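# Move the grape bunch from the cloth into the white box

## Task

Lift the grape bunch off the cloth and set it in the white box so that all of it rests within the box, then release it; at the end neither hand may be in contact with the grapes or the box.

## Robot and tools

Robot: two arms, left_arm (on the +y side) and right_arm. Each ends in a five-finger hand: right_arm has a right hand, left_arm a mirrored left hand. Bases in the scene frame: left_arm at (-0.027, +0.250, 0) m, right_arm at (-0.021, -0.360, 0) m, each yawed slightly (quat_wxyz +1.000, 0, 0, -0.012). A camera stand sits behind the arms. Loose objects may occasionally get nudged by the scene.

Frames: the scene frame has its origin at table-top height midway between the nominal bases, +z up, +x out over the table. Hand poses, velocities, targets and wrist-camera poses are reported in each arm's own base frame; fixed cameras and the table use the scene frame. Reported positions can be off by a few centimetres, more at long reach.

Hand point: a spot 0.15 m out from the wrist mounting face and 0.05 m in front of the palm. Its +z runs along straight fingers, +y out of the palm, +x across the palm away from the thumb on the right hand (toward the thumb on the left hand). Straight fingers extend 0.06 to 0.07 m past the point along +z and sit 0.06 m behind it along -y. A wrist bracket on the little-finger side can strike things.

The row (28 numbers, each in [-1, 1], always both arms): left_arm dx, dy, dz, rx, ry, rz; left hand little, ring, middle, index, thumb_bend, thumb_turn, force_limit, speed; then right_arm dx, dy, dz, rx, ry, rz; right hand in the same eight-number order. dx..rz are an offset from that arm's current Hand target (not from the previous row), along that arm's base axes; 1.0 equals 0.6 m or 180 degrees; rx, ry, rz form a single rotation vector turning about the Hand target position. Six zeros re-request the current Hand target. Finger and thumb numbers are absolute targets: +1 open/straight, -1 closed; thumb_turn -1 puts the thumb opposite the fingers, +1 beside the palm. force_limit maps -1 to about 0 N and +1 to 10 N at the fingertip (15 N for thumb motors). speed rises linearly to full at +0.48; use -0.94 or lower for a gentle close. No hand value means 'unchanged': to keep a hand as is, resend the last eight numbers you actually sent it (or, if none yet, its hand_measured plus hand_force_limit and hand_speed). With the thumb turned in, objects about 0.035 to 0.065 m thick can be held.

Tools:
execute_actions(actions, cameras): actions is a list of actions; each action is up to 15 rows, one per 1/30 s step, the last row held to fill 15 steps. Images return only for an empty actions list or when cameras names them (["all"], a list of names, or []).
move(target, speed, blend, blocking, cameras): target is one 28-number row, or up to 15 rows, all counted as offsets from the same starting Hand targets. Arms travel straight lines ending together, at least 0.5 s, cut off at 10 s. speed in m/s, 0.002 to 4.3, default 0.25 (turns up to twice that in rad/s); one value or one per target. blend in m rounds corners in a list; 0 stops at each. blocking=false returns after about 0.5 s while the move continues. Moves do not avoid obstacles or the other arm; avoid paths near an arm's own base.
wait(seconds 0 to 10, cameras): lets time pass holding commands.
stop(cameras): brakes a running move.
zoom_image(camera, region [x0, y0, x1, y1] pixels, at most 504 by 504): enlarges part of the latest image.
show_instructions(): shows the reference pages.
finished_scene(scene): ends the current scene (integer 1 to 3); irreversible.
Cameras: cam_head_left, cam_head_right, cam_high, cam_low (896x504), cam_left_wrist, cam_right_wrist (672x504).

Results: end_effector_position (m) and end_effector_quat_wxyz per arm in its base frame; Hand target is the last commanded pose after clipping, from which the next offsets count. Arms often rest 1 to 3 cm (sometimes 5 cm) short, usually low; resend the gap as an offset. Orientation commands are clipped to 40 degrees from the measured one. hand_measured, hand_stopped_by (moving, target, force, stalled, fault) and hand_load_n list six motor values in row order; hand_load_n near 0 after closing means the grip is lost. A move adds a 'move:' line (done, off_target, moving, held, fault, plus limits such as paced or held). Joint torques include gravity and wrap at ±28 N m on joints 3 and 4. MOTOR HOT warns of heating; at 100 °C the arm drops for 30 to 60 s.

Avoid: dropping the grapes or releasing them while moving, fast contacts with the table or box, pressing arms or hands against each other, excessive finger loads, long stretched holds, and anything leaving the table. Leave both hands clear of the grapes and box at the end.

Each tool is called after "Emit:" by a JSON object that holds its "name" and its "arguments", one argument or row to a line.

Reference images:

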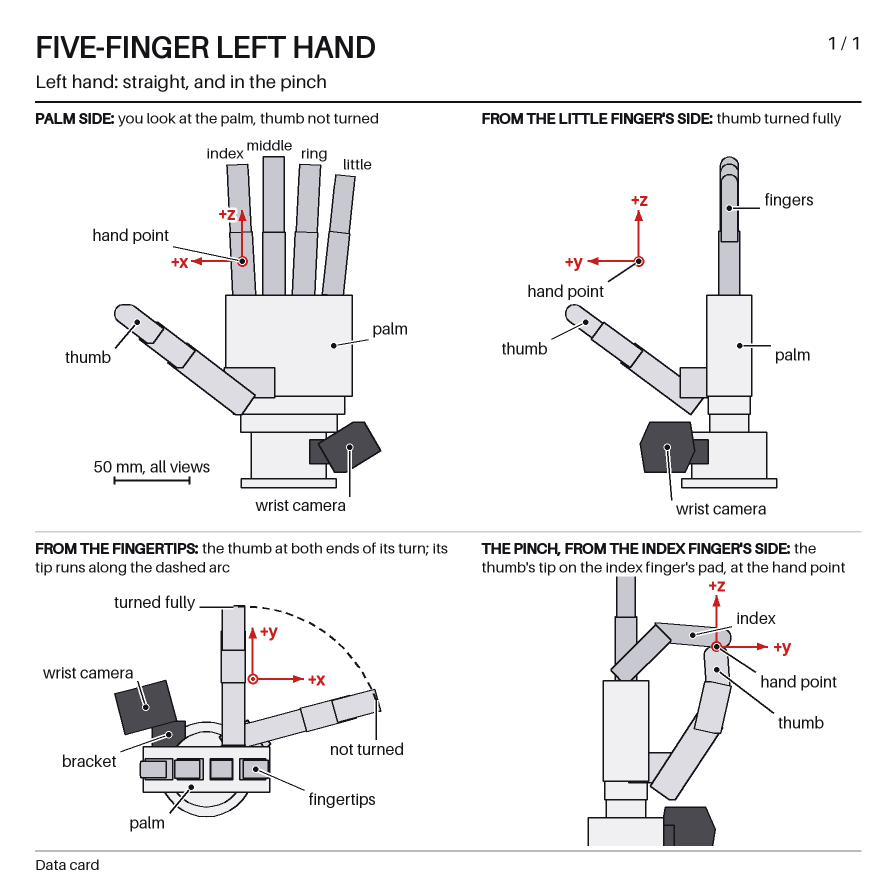

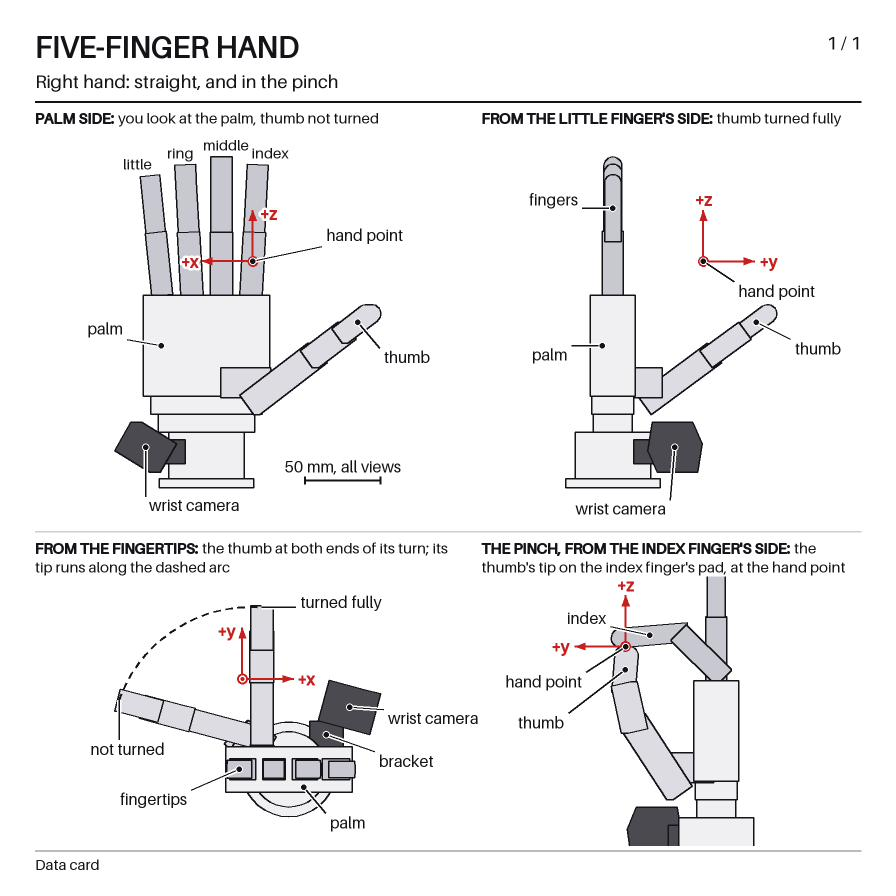

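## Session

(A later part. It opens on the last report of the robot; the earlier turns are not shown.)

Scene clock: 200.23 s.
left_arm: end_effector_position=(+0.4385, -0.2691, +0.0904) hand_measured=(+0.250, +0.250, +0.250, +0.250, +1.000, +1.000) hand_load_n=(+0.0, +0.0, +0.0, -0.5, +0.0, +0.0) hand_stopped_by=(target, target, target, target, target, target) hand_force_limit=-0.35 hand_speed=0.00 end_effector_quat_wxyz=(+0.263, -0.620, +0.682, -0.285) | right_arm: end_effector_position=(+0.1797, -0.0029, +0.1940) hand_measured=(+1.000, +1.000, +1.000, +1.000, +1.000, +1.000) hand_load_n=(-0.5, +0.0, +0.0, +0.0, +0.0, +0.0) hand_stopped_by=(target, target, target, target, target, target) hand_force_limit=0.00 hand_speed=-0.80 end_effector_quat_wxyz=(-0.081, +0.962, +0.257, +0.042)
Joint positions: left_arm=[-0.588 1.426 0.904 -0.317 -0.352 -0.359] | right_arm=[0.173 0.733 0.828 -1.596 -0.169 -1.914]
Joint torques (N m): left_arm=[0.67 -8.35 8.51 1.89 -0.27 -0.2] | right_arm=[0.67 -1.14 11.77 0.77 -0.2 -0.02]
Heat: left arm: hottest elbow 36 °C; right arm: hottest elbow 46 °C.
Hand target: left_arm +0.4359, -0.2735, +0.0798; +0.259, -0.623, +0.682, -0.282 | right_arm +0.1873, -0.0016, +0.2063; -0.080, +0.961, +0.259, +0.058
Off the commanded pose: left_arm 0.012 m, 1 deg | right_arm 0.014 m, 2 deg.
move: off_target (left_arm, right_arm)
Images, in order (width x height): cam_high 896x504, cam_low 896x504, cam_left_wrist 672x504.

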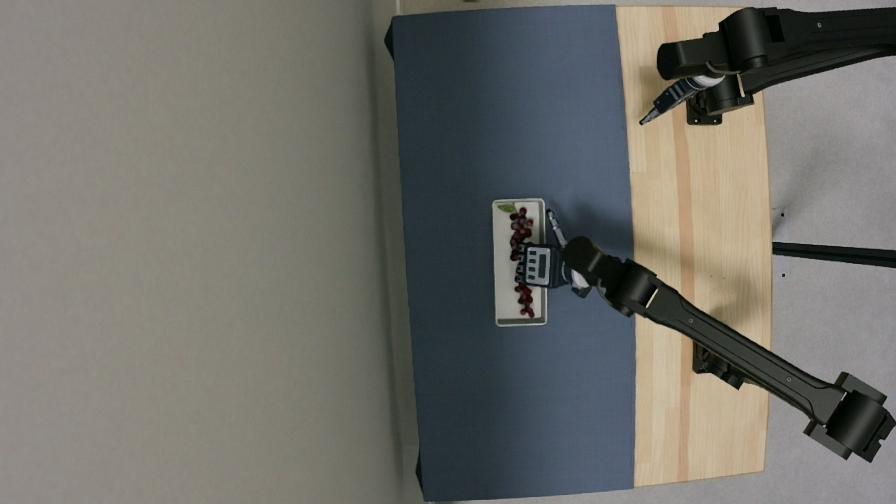

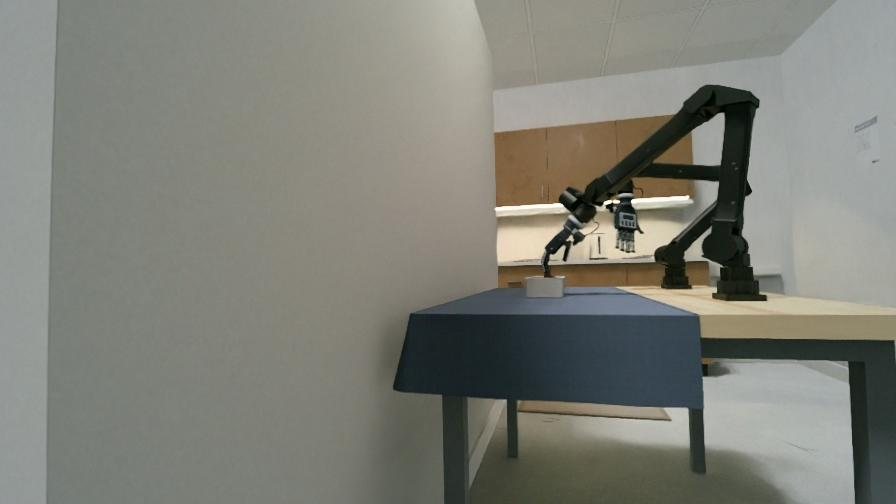

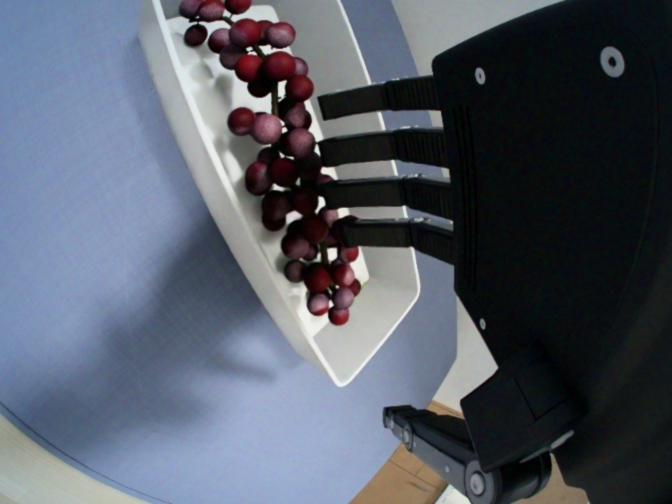

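Emit:
{"name": "move", "arguments": {
  "target": [
    [0,0,-0.032,0,0,0,0.25,0.25,0.25,0.25,1,1,-0.35,0,0,0,0,0,0,0,1,1,1,1,1,1,0,-0.8]
  ],
  "speed": 0.04,
  "cameras": ["cam_high","cam_low","cam_left_wrist"]
}}

Emit:
{"name": "zoom_image", "arguments": {
  "camera": "cam_high",
  "region": [460, 180, 640, 360]
}}

Emit:
{"name": "zoom_image", "arguments": {
  "camera": "cam_low",
  "region": [510, 250, 590, 305]
}}

Scene clock: 206.70 s.
left_arm: end_effector_position=(+0.4466, -0.2719, +0.0889) hand_measured=(+0.250, +0.250, +0.250, +0.250, +1.000, +1.000) hand_load_n=(+0.0, +0.0, +0.0, -0.5, +0.0, +0.0) hand_stopped_by=(target, target, target, target, target, target) hand_force_limit=-0.35 hand_speed=0.00 end_effector_quat_wxyz=(-0.273, +0.619, -0.672, +0.301) | right_arm: end_effector_position=(+0.1797, -0.0029, +0.1940) hand_measured=(+1.000, +1.000, +1.000, +1.000, +1.000, +1.000) hand_load_n=(+0.0, +0.0, +0.0, +0.0, +0.0, +0.0) hand_stopped_by=(target, target, target, target, target, target) hand_force_limit=0.00 hand_speed=-0.80 end_effector_quat_wxyz=(-0.081, +0.962, +0.257, +0.042)
Joint positions: left_arm=[-0.588 1.435 0.889 -0.252 -0.362 -0.359] | right_arm=[0.173 0.733 0.828 -1.596 -0.169 -1.914]
Joint torques (N m): left_arm=[0.67 -7.06 7.38 1.47 0.15 -0.2] | right_arm=[0.67 -1.03 11.79 0.77 -0.2 -0.02]
Heat: left arm: hottest elbow 36 °C; right arm: hottest elbow 46 °C.
Hand target: left_arm +0.4359, -0.2736, +0.0607; -0.259, +0.623, -0.682, +0.282 | right_arm +0.1873, -0.0016, +0.2063; -0.080, +0.961, +0.259, +0.058
Off the commanded pose: left_arm 0.030 m, 3 deg | right_arm 0.014 m, 2 deg.
move: off_target (left_arm, right_arm)
Images, in order (width x height): cam_high 896x504, cam_low 896x504, cam_left_wrist 672x504.

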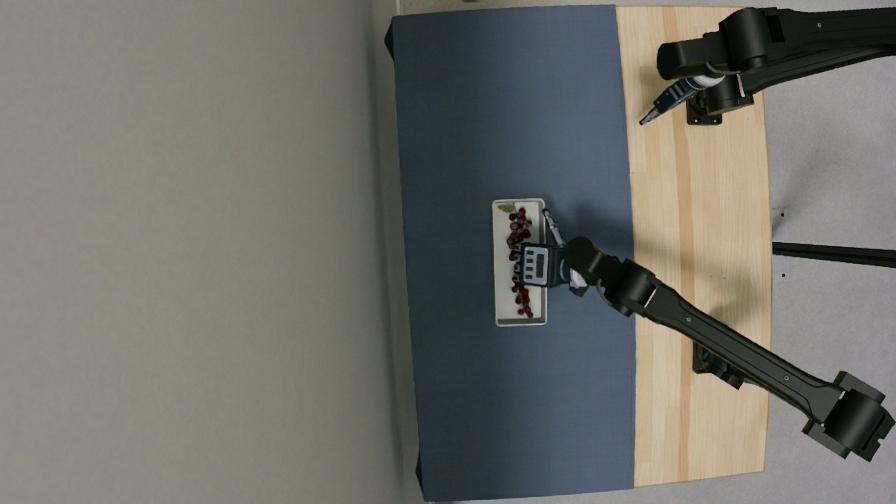

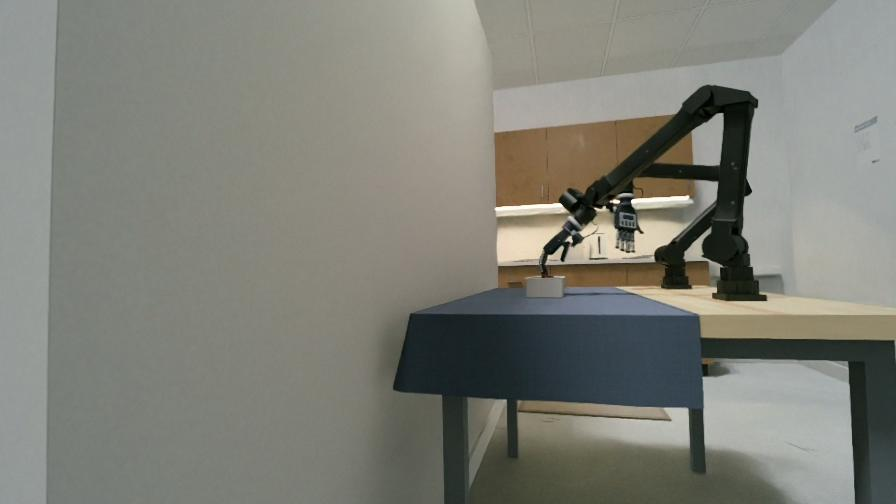

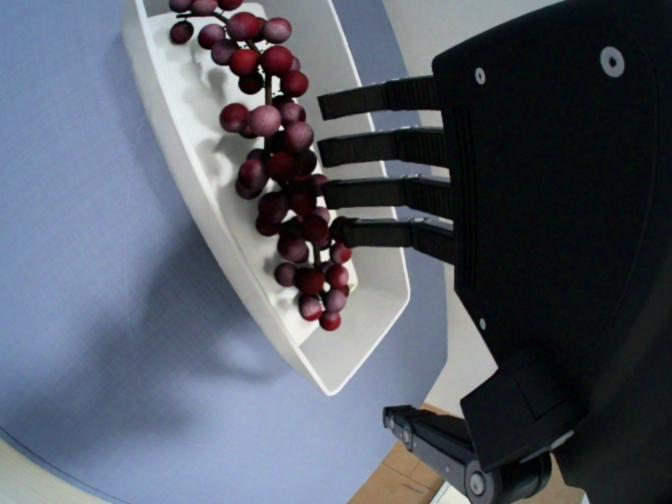

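Scaled by 2.800 from the camera's 896x504 image, which has a finer 1280x720 frame.

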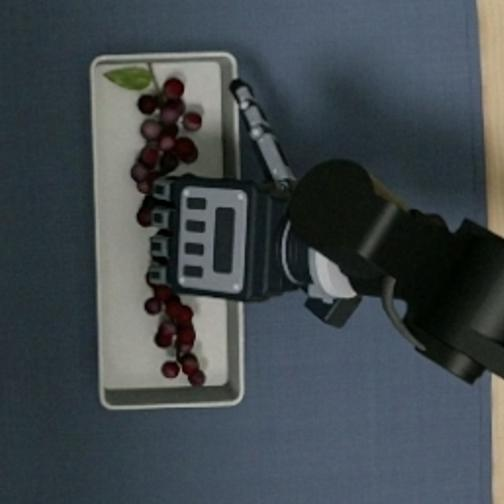

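Scaled by 6.300 from the camera's 896x504 image, which has a finer 1280x720 frame.

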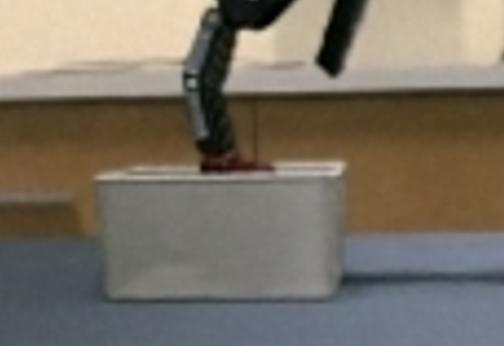

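Emit:
{"name": "move", "arguments": {
  "target": [
    [-0.01,0,0.12,0,0,0,0.25,0.25,0.25,0.25,1,1,-0.35,0,0,0,0,0,0,0,1,1,1,1,1,1,0,-0.8]
  ],
  "speed": 0.1,
  "cameras": ["cam_high","cam_low","cam_left_wrist","cam_head_right","cam_head_left"]
}}

Emit:
{"name": "zoom_image", "arguments": {
  "camera": "cam_left_wrist",
  "region": [100, 0, 440, 400]
}}

Emit:
{"name": "zoom_image", "arguments": {
  "camera": "cam_low",
  "region": [510, 260, 580, 305]
}}

Scene clock: 226.17 s.
left_arm: end_effector_position=(+0.4199, -0.2607, +0.1146) hand_measured=(+0.250, +0.250, +0.250, +0.250, +1.000, +1.000) hand_load_n=(+0.0, +0.5, +0.0, +0.0, +0.0, +0.0) hand_stopped_by=(target, target, target, target, target, target) hand_force_limit=-0.35 hand_speed=0.00 end_effector_quat_wxyz=(+0.258, -0.622, +0.689, -0.266) | right_arm: end_effector_position=(+0.1797, -0.0029, +0.1940) hand_measured=(+1.000, +1.000, +1.000, +1.000, +1.000, +1.000) hand_load_n=(+0.0, +0.0, +0.0, +0.0, +0.0, +0.0) hand_stopped_by=(target, target, target, target, target, target) hand_force_limit=0.00 hand_speed=-0.80 end_effector_quat_wxyz=(-0.081, +0.962, +0.257, +0.042)
Joint positions: left_arm=[-0.596 1.359 0.927 -0.452 -0.356 -0.365] | right_arm=[0.173 0.733 0.828 -1.596 -0.169 -1.914]
Joint torques (N m): left_arm=[0.67 -8.94 12.83 0.95 -0.3 -0.19] | right_arm=[0.73 -1.08 11.77 0.77 -0.2 -0.02]
Heat: left arm: hottest elbow 35 °C; right arm: hottest elbow 46 °C.
Hand target: left_arm +0.4300, -0.2735, +0.1326; +0.259, -0.624, +0.682, -0.282 | right_arm +0.1873, -0.0016, +0.2063; -0.080, +0.961, +0.259, +0.058
Off the commanded pose: left_arm 0.024 m, 2 deg | right_arm 0.014 m, 2 deg.
move: off_target (left_arm, right_arm)
Images, in order (width x height): cam_head_left 896x504, cam_head_right 896x504, cam_high 896x504, cam_low 896x504, cam_left_wrist 672x504.

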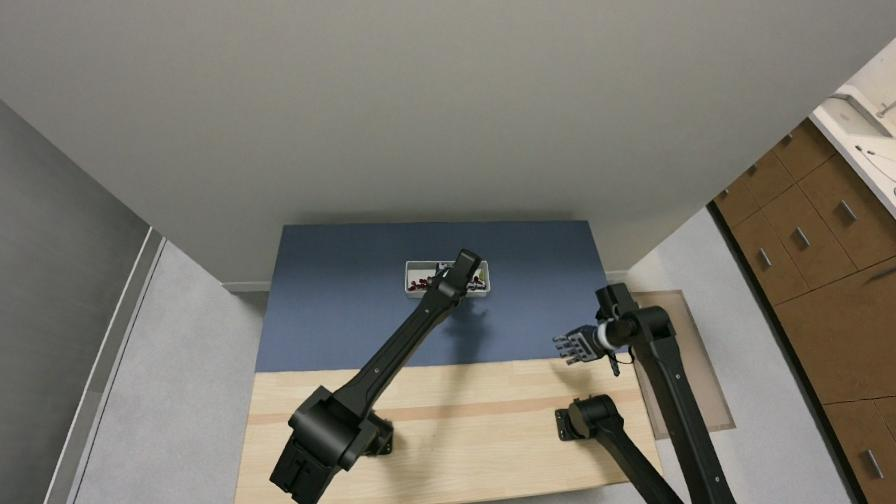

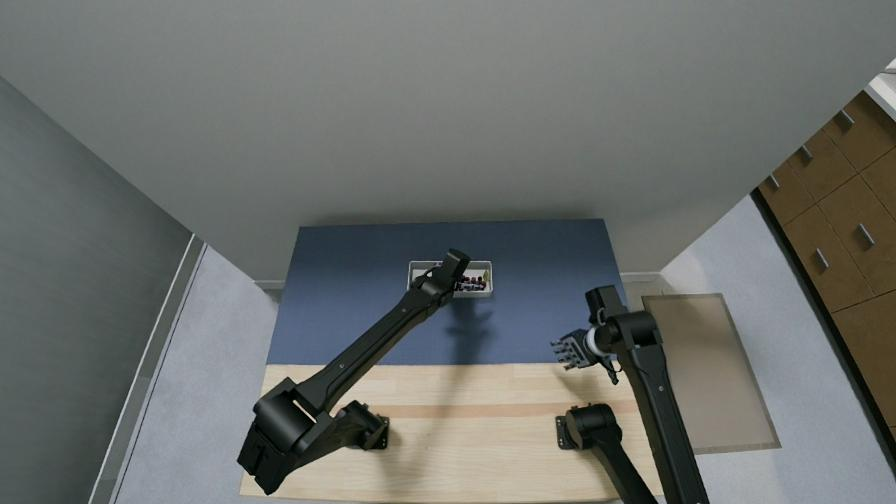

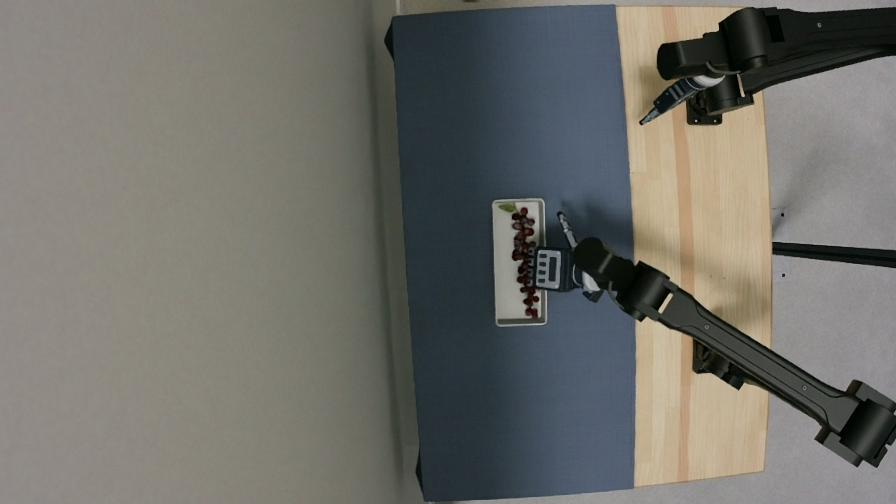

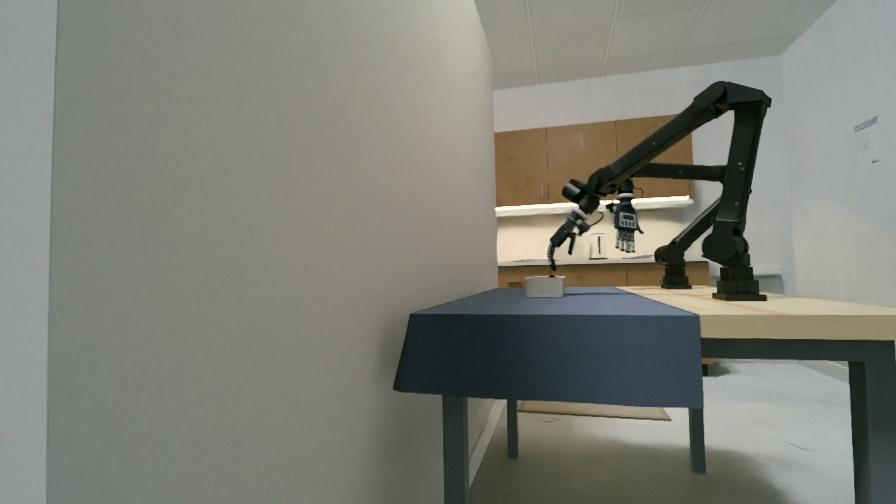

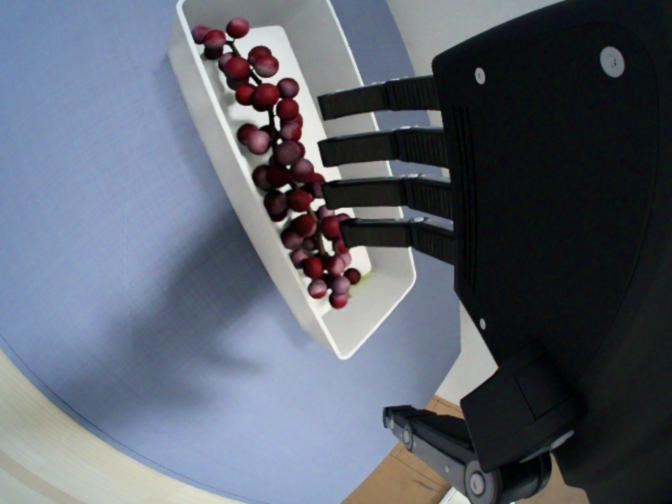

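Scaled by 1.260 from the camera's 672x504 image, which has a finer 960x720 frame.

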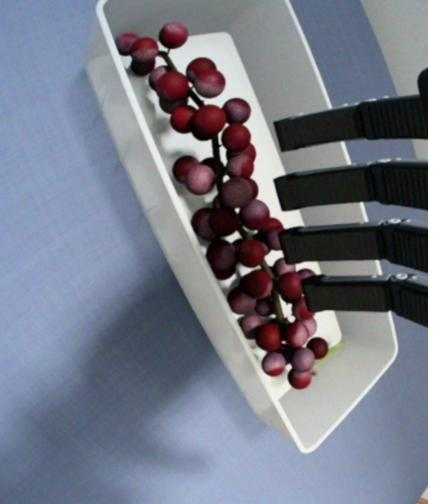

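Scaled by 7.200 from the camera's 896x504 image, which has a finer 1280x720 frame.

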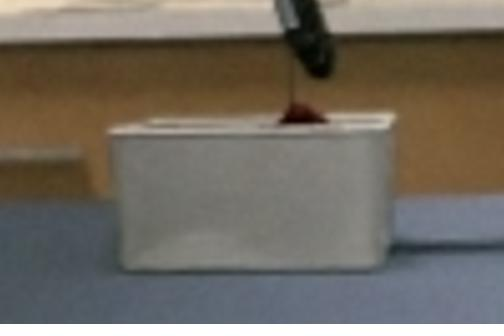

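Emit:
{"name": "move", "arguments": {
  "target": [
    [-0.03,0.05,0.13,0,0,0,0.25,0.25,0.25,0.25,1,1,-0.35,0,0,0,0,0,0,0,1,1,1,1,1,1,0,-0.8],
    [-0.25,0.1,0.13,0,0,0,0.25,0.25,0.25,0.25,1,1,-0.35,0,0,0,0,0,0,0,1,1,1,1,1,1,0,-0.8]
  ],
  "speed": 0.2,
  "blend": 0.03,
  "cameras": ["cam_high","cam_low","cam_left_wrist","cam_head_right","cam_head_left"]
}}

Emit:
{"name": "zoom_image", "arguments": {
  "camera": "cam_high",
  "region": [470, 180, 590, 340]
}}

Emit:
{"name": "zoom_image", "arguments": {
  "camera": "cam_low",
  "region": [510, 260, 580, 305]
}}

Emit:
{"name": "zoom_image", "arguments": {
  "camera": "cam_head_left",
  "region": [390, 240, 510, 310]
}}

Emit:
{"name": "zoom_image", "arguments": {
  "camera": "cam_left_wrist",
  "region": [100, 0, 480, 300]
}}

Scene clock: 239.73 s.
left_arm: end_effector_position=(+0.2840, -0.2129, +0.2143) hand_measured=(+0.250, +0.250, +0.250, +0.250, +1.000, +1.000) hand_load_n=(+0.0, +0.0, +0.0, +0.0, +0.0, +0.0) hand_stopped_by=(target, target, target, target, target, target) hand_force_limit=-0.35 hand_speed=0.00 end_effector_quat_wxyz=(+0.262, -0.620, +0.682, -0.286) | right_arm: end_effector_position=(+0.1797, -0.0029, +0.1940) hand_measured=(+1.000, +1.000, +1.000, +1.000, +1.000, +1.000) hand_load_n=(+0.0, +0.0, +0.0, +0.0, +0.0, +0.0) hand_stopped_by=(target, target, target, target, target, target) hand_force_limit=0.00 hand_speed=-0.80 end_effector_quat_wxyz=(-0.081, +0.962, +0.257, +0.042)
Joint positions: left_arm=[-0.737 0.87 0.836 -0.853 -0.444 -0.481] | right_arm=[0.173 0.733 0.828 -1.596 -0.169 -1.914]
Joint torques (N m): left_arm=[0.67 -3.43 9.72 0.91 -0.45 -0.22] | right_arm=[0.62 -1.08 11.77 0.76 -0.2 -0.02]
Heat: left arm: hottest elbow 35 °C; right arm: hottest elbow 46 °C.
Hand target: left_arm +0.2799, -0.2134, +0.2105; +0.259, -0.623, +0.682, -0.282 | right_arm +0.1873, -0.0016, +0.2063; -0.080, +0.961, +0.259, +0.058
Off the commanded pose: left_arm 0.006 m, 1 deg | right_arm 0.014 m, 2 deg.
move: off_target (right_arm)
Images, in order (width x height): cam_head_left 896x504, cam_head_right 896x504, cam_high 896x504, cam_low 896x504, cam_left_wrist 672x504.

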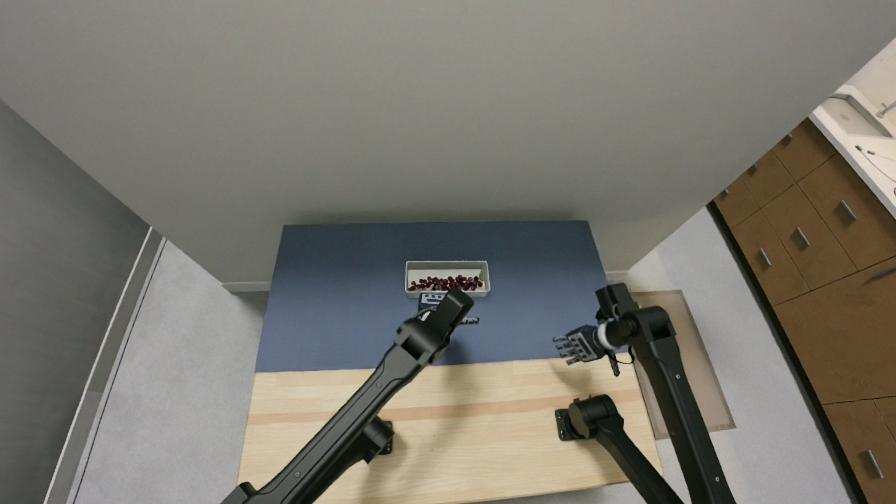

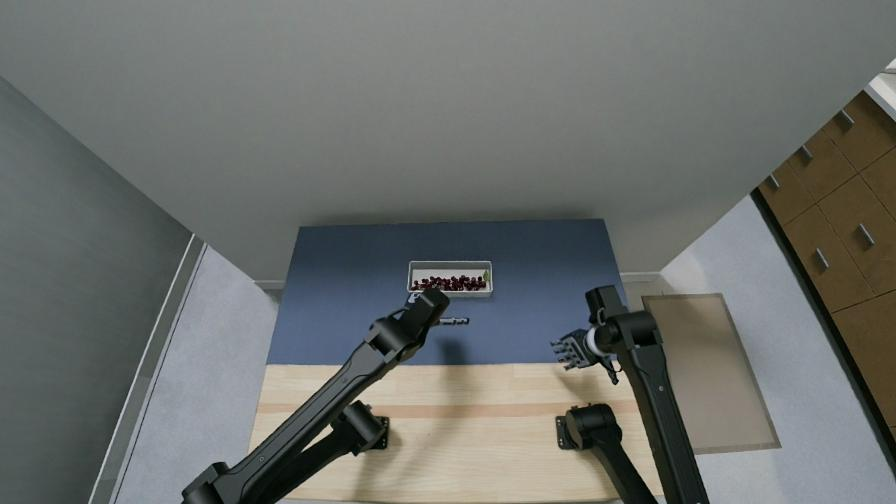

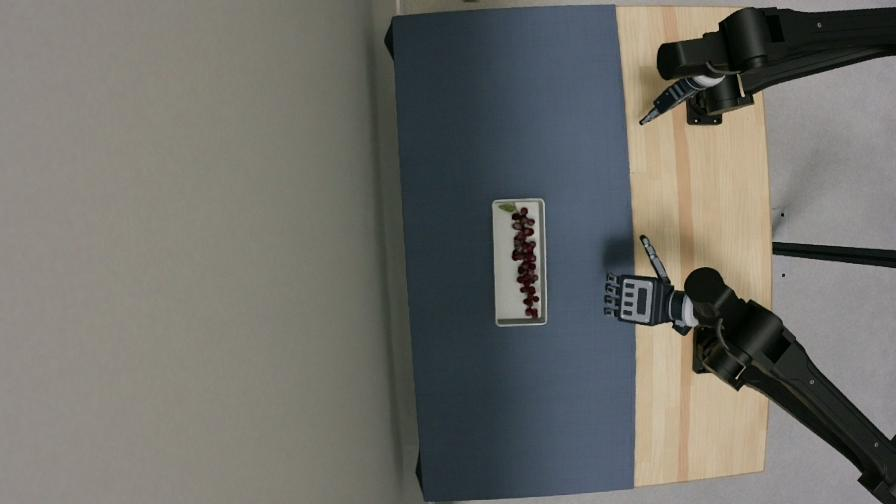

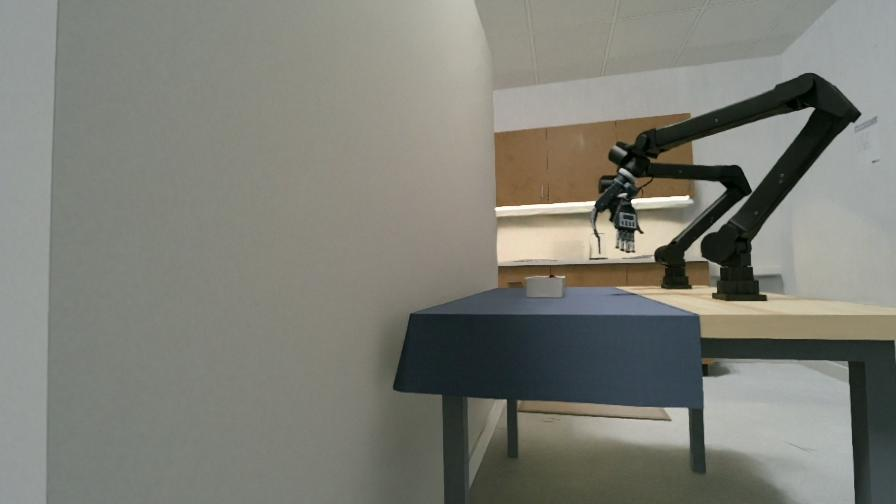

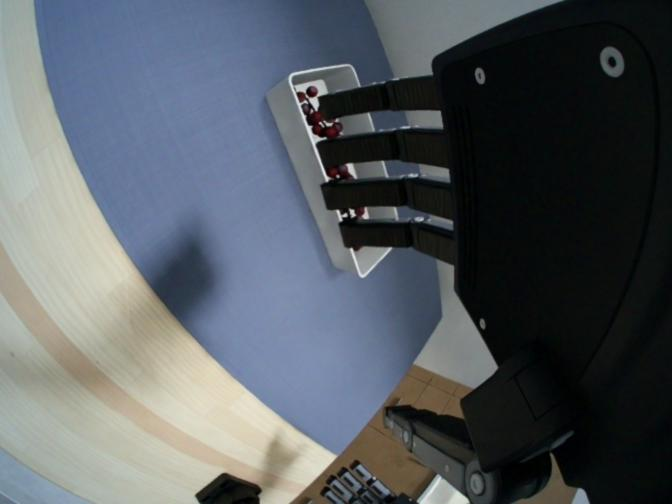

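Scaled by 3.150 from the camera's 896x504 image, which has a finer 1280x720 frame.

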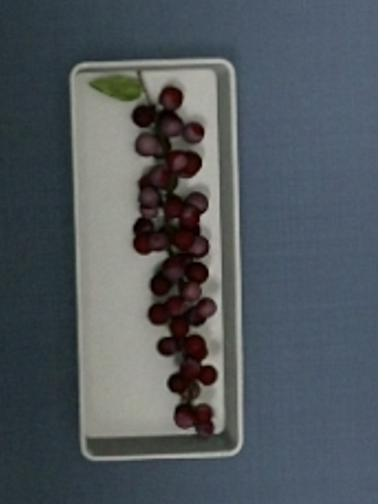

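Scaled by 7.200 from the camera's 896x504 image, which has a finer 1280x720 frame.

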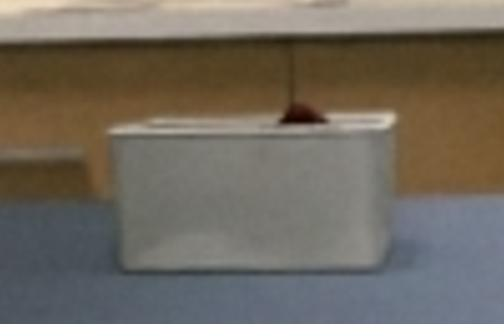

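Scaled by 4.200 from the camera's 896x504 image, which has a finer 1280x720 frame.

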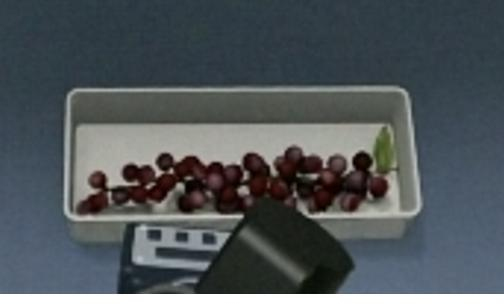

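Scaled by 1.326 from the camera's 672x504 image, which has a finer 960x720 frame.

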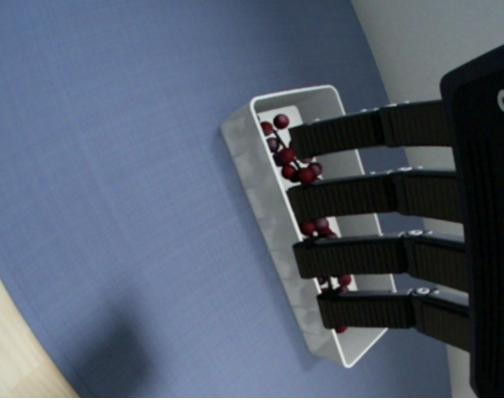

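Emit:
{"name": "move", "arguments": {
  "target": [
    [0.2,-0.09,-0.02,0,0,0,0.25,0.25,0.25,0.25,1,1,-0.35,0,0,0,0,0,0,0,1,1,1,1,1,1,0,-0.8],
    [0.231,-0.102,-0.12,0,0,0,0.25,0.25,0.25,0.25,1,1,-0.35,0,0,0,0,0,0,0,1,1,1,1,1,1,0,-0.8],
    [0.231,-0.102,-0.241,0,0,0,0.25,0.25,0.25,0.25,1,1,-0.35,0,0,0,0,0,0,0,1,1,1,1,1,1,0,-0.8]
  ],
  "speed": [0.2, 0.12, 0.04],
  "blend": [0.02, 0.005, 0],
  "cameras": ["cam_high","cam_low","cam_left_wrist"]
}}

Emit:
{"name": "zoom_image", "arguments": {
  "camera": "cam_high",
  "region": [460, 180, 640, 360]
}}

Emit:
{"name": "zoom_image", "arguments": {
  "camera": "cam_low",
  "region": [510, 260, 580, 305]
}}

Scene clock: 268.33 s.
left_arm: end_effector_position=(+0.4185, -0.2796, +0.0826) hand_measured=(+0.250, +0.250, +0.250, +0.250, +1.000, +1.000) hand_load_n=(+0.0, +0.0, -3.0, +0.0, +0.0, -0.5) hand_stopped_by=(target, target, target, target, target, target) hand_force_limit=-0.35 hand_speed=0.00 end_effector_quat_wxyz=(-0.259, +0.624, -0.676, +0.295) | right_arm: end_effector_position=(+0.1797, -0.0029, +0.1940) hand_measured=(+1.000, +1.000, +1.000, +1.000, +1.000, +1.000) hand_load_n=(+0.0, +0.5, -0.5, +0.0, +0.5, +0.0) hand_stopped_by=(target, target, target, target, target, target) hand_force_limit=0.00 hand_speed=-0.80 end_effector_quat_wxyz=(-0.081, +0.962, +0.257, +0.042)
Joint positions: left_arm=[-0.632 1.405 0.853 -0.286 -0.373 -0.409] | right_arm=[0.173 0.733 0.828 -1.596 -0.169 -1.914]
Joint torques (N m): left_arm=[1.96 -7.24 8.06 1.88 -0.12 0.07] | right_arm=[0.62 -1.08 11.79 0.77 -0.2 -0.03]
Motor temperatures (°C): left_arm=[29 34 35 31 30 27] | right_arm=[31 33 47 31 29 28]
Heat: left arm: hottest elbow 35 °C; right arm: hottest elbow 47 °C.
Hand target: left_arm +0.4186, -0.2745, +0.0659; -0.259, +0.624, -0.682, +0.282 | right_arm +0.1873, -0.0016, +0.2063; -0.080, +0.961, +0.259, +0.058
Off the commanded pose: left_arm 0.017 m, 2 deg | right_arm 0.014 m, 2 deg.
move: off_target (left_arm, right_arm)
Images, in order (width x height): cam_high 896x504, cam_low 896x504, cam_left_wrist 672x504.

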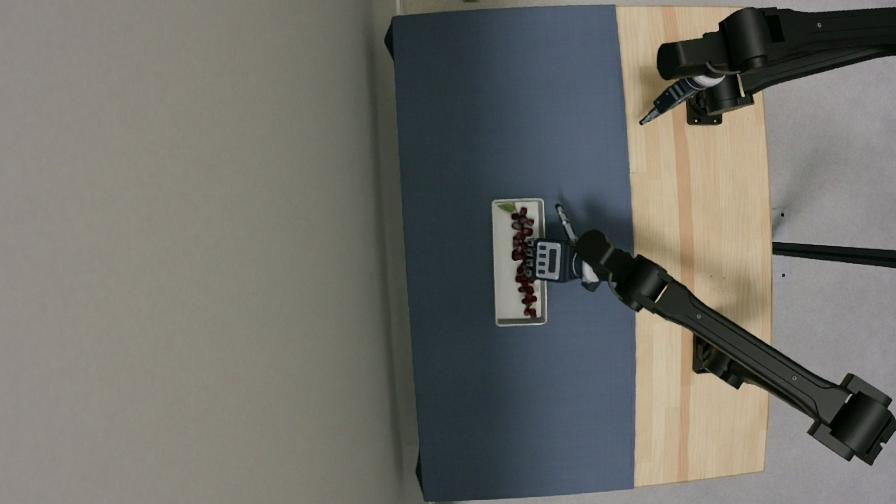

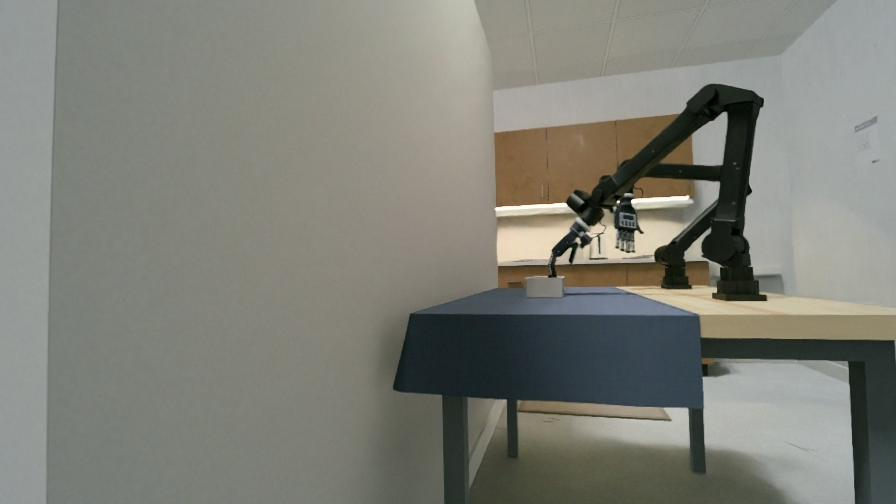

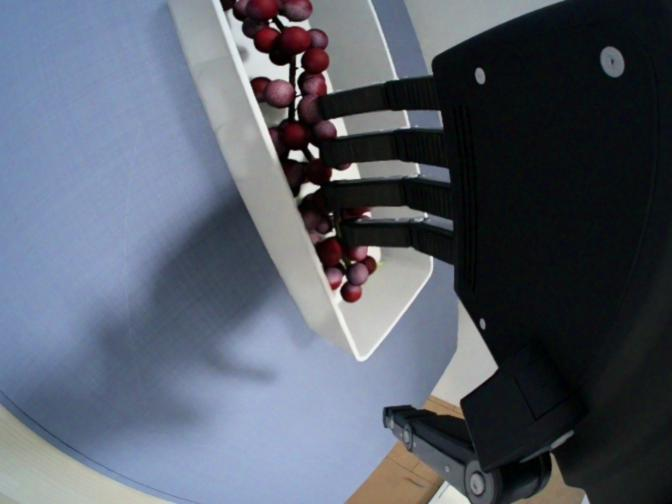

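Scaled by 2.800 from the camera's 896x504 image, which has a finer 1280x720 frame.

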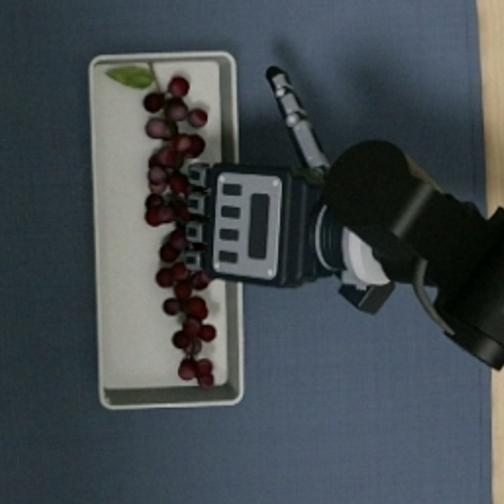

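Scaled by 7.200 from the camera's 896x504 image, which has a finer 1280x720 frame.

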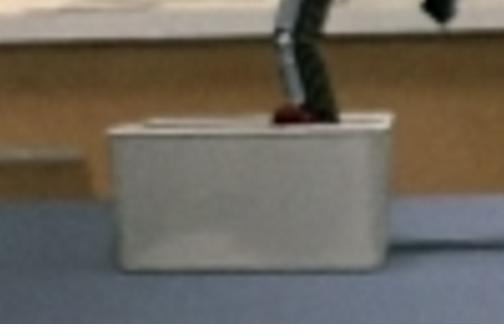

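Emit:
{"name": "move", "arguments": {
  "target": [
    [0,0,-0.018,0,0,0,0.25,0.25,0.25,0.25,1,1,-0.35,0,0,0,0,0,0,0,1,1,1,1,1,1,0,-0.8]
  ],
  "speed": 0.04,
  "cameras": ["cam_low"]
}}

Emit:
{"name": "zoom_image", "arguments": {
  "camera": "cam_low",
  "region": [510, 260, 580, 305]
}}

Emit:
{"name": "move", "arguments": {
  "target": [
    [0.022,-0.01,0.08,0,0,0,0.25,0.25,0.25,0.25,1,1,-0.35,0,0,0,0,0,0,0,1,1,1,1,1,1,0,-0.8],
    [-0.03,0.03,0.2,0,0,0,0.25,0.25,0.25,0.25,1,1,-0.35,0,0,0,0,0,0,0,1,1,1,1,1,1,0,-0.8]
  ],
  "speed": [0.08, 0.15],
  "blend": 0.01,
  "cameras": ["cam_high","cam_low"]
}}

Emit:
{"name": "zoom_image", "arguments": {
  "camera": "cam_high",
  "region": [470, 180, 590, 340]
}}

Emit:
{"name": "zoom_image", "arguments": {
  "camera": "cam_low",
  "region": [510, 260, 580, 305]
}}

Scene clock: 276.00 s.
left_arm: end_effector_position=(+0.4223, -0.2821, +0.0818) hand_measured=(+0.250, +0.250, +0.250, +0.250, +1.000, +1.000) hand_load_n=(-0.5, +0.0, -3.0, +0.0, +0.0, +0.0) hand_stopped_by=(target, target, target, target, target, target) hand_force_limit=-0.35 hand_speed=0.00 end_effector_quat_wxyz=(-0.262, +0.622, -0.672, +0.305) | right_arm: end_effector_position=(+0.1797, -0.0029, +0.1940) hand_measured=(+1.000, +1.000, +1.000, +1.000, +1.000, +1.000) hand_load_n=(+0.0, +0.0, +0.0, +0.0, +0.0, +0.0) hand_stopped_by=(target, target, target, target, target, target) hand_force_limit=0.00 hand_speed=-0.80 end_effector_quat_wxyz=(-0.081, +0.962, +0.257, +0.042)
Joint positions: left_arm=[-0.632 1.41 0.845 -0.249 -0.374 -0.406] | right_arm=[0.173 0.733 0.828 -1.596 -0.169 -1.914]
Joint torques (N m): left_arm=[1.96 -6.48 7.47 1.74 -0.09 0.03] | right_arm=[0.73 -1.08 11.79 0.79 -0.2 -0.02]
Heat: left arm: hottest elbow 35 °C; right arm: hottest elbow 47 °C.
Hand target: left_arm +0.4186, -0.2746, +0.0552; -0.259, +0.623, -0.682, +0.282 | right_arm +0.1873, -0.0016, +0.2063; -0.080, +0.961, +0.259, +0.058
Off the commanded pose: left_arm 0.028 m, 3 deg | right_arm 0.014 m, 2 deg.
move: off_target (left_arm, right_arm)
Images, in order (width x height): cam_low 896x504.

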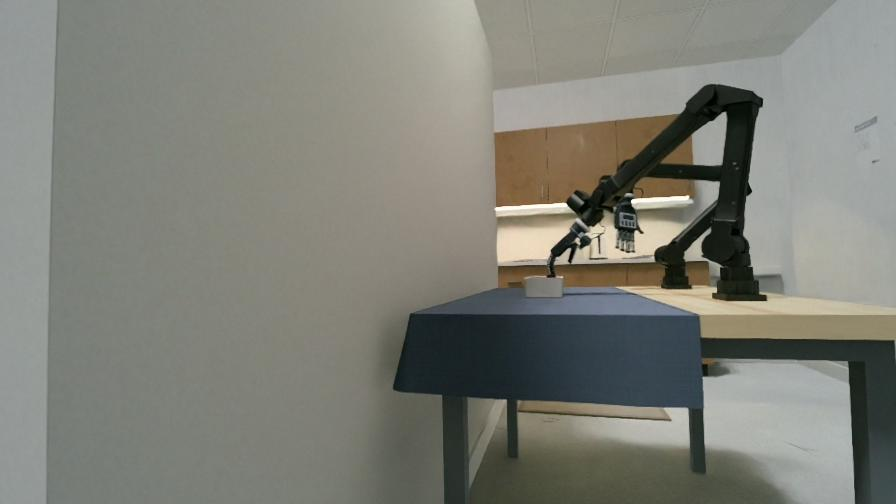

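Scaled by 7.200 from the camera's 896x504 image, which has a finer 1280x720 frame.

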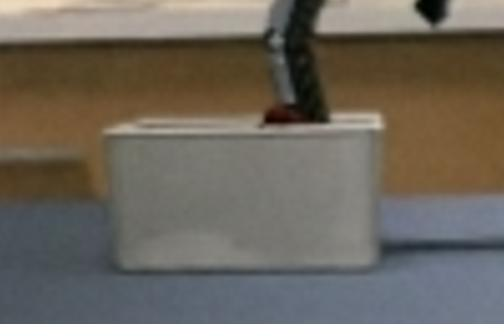

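Scene clock: 277.83 s.
left_arm: end_effector_position=(+0.3880, -0.2529, +0.1563) hand_measured=(+0.250, +0.250, +0.250, +0.250, +1.000, +1.000) hand_load_n=(+0.0, +0.0, +0.0, +0.0, +0.0, -0.5) hand_stopped_by=(target, target, target, target, target, target) hand_force_limit=-0.35 hand_speed=0.00 end_effector_quat_wxyz=(+0.254, -0.627, +0.685, -0.271) | right_arm: end_effector_position=(+0.1797, -0.0029, +0.1940) hand_measured=(+1.000, +1.000, +1.000, +1.000, +1.000, +1.000) hand_load_n=(+0.0, +0.0, +0.5, +0.0, +0.0, +0.0) hand_stopped_by=(target, target, target, target, target, target) hand_force_limit=0.00 hand_speed=-0.80 end_effector_quat_wxyz=(-0.081, +0.962, +0.257, +0.042)
Joint positions: left_arm=[-0.622 1.229 0.926 -0.585 -0.366 -0.403] | right_arm=[0.173 0.733 0.828 -1.596 -0.169 -1.914]
Joint torques (N m): left_arm=[2.02 -7.47 13.44 0.94 -0.15 0.1] | right_arm=[0.67 -1.03 11.79 0.76 -0.2 -0.02]
Heat: left arm: hottest elbow 35 °C; right arm: hottest elbow 47 °C.
Hand target: left_arm +0.4007, -0.2567, +0.1753; +0.259, -0.623, +0.682, -0.282 | right_arm +0.1873, -0.0016, +0.2063; -0.080, +0.961, +0.259, +0.058
Off the commanded pose: left_arm 0.023 m, 1 deg | right_arm 0.014 m, 2 deg.
move: off_target (left_arm, right_arm)
Images, in order (width x height): cam_high 896x504, cam_low 896x504.

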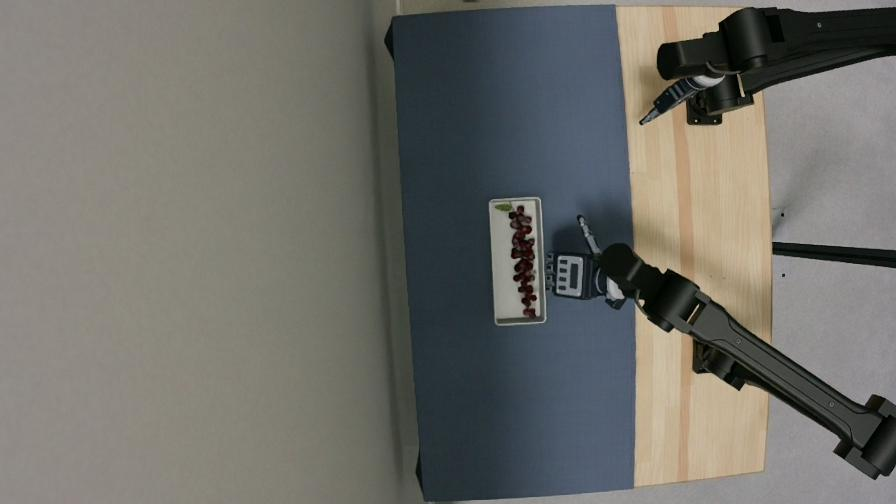

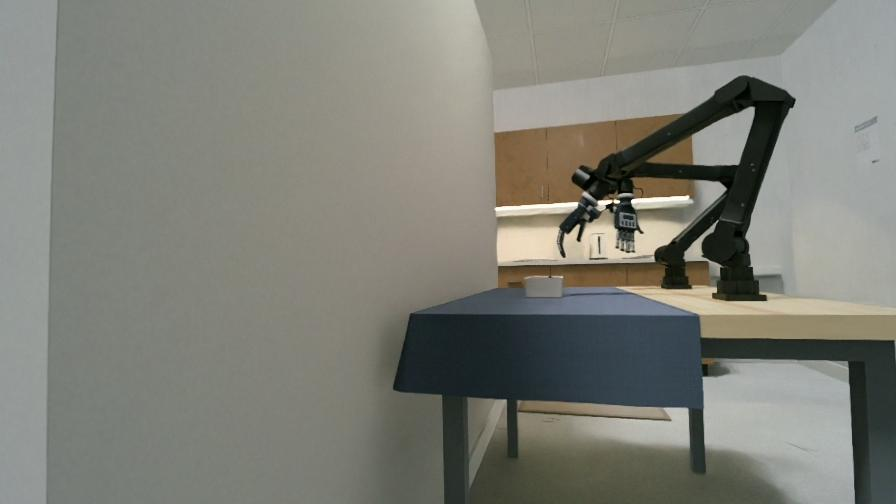

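Scaled by 3.150 from the camera's 896x504 image, which has a finer 1280x720 frame.

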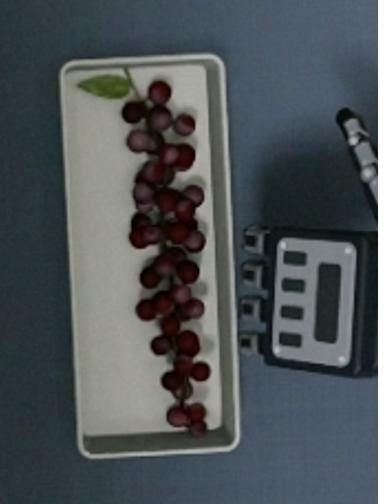

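Scaled by 7.200 from the camera's 896x504 image, which has a finer 1280x720 frame.

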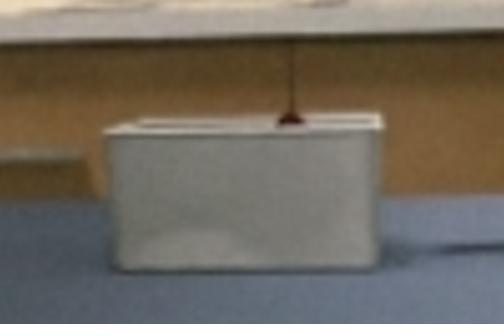

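Emit:
{"name": "finished_scene", "arguments": {
  "scene": 3
}}

The scene is finished: the task was done.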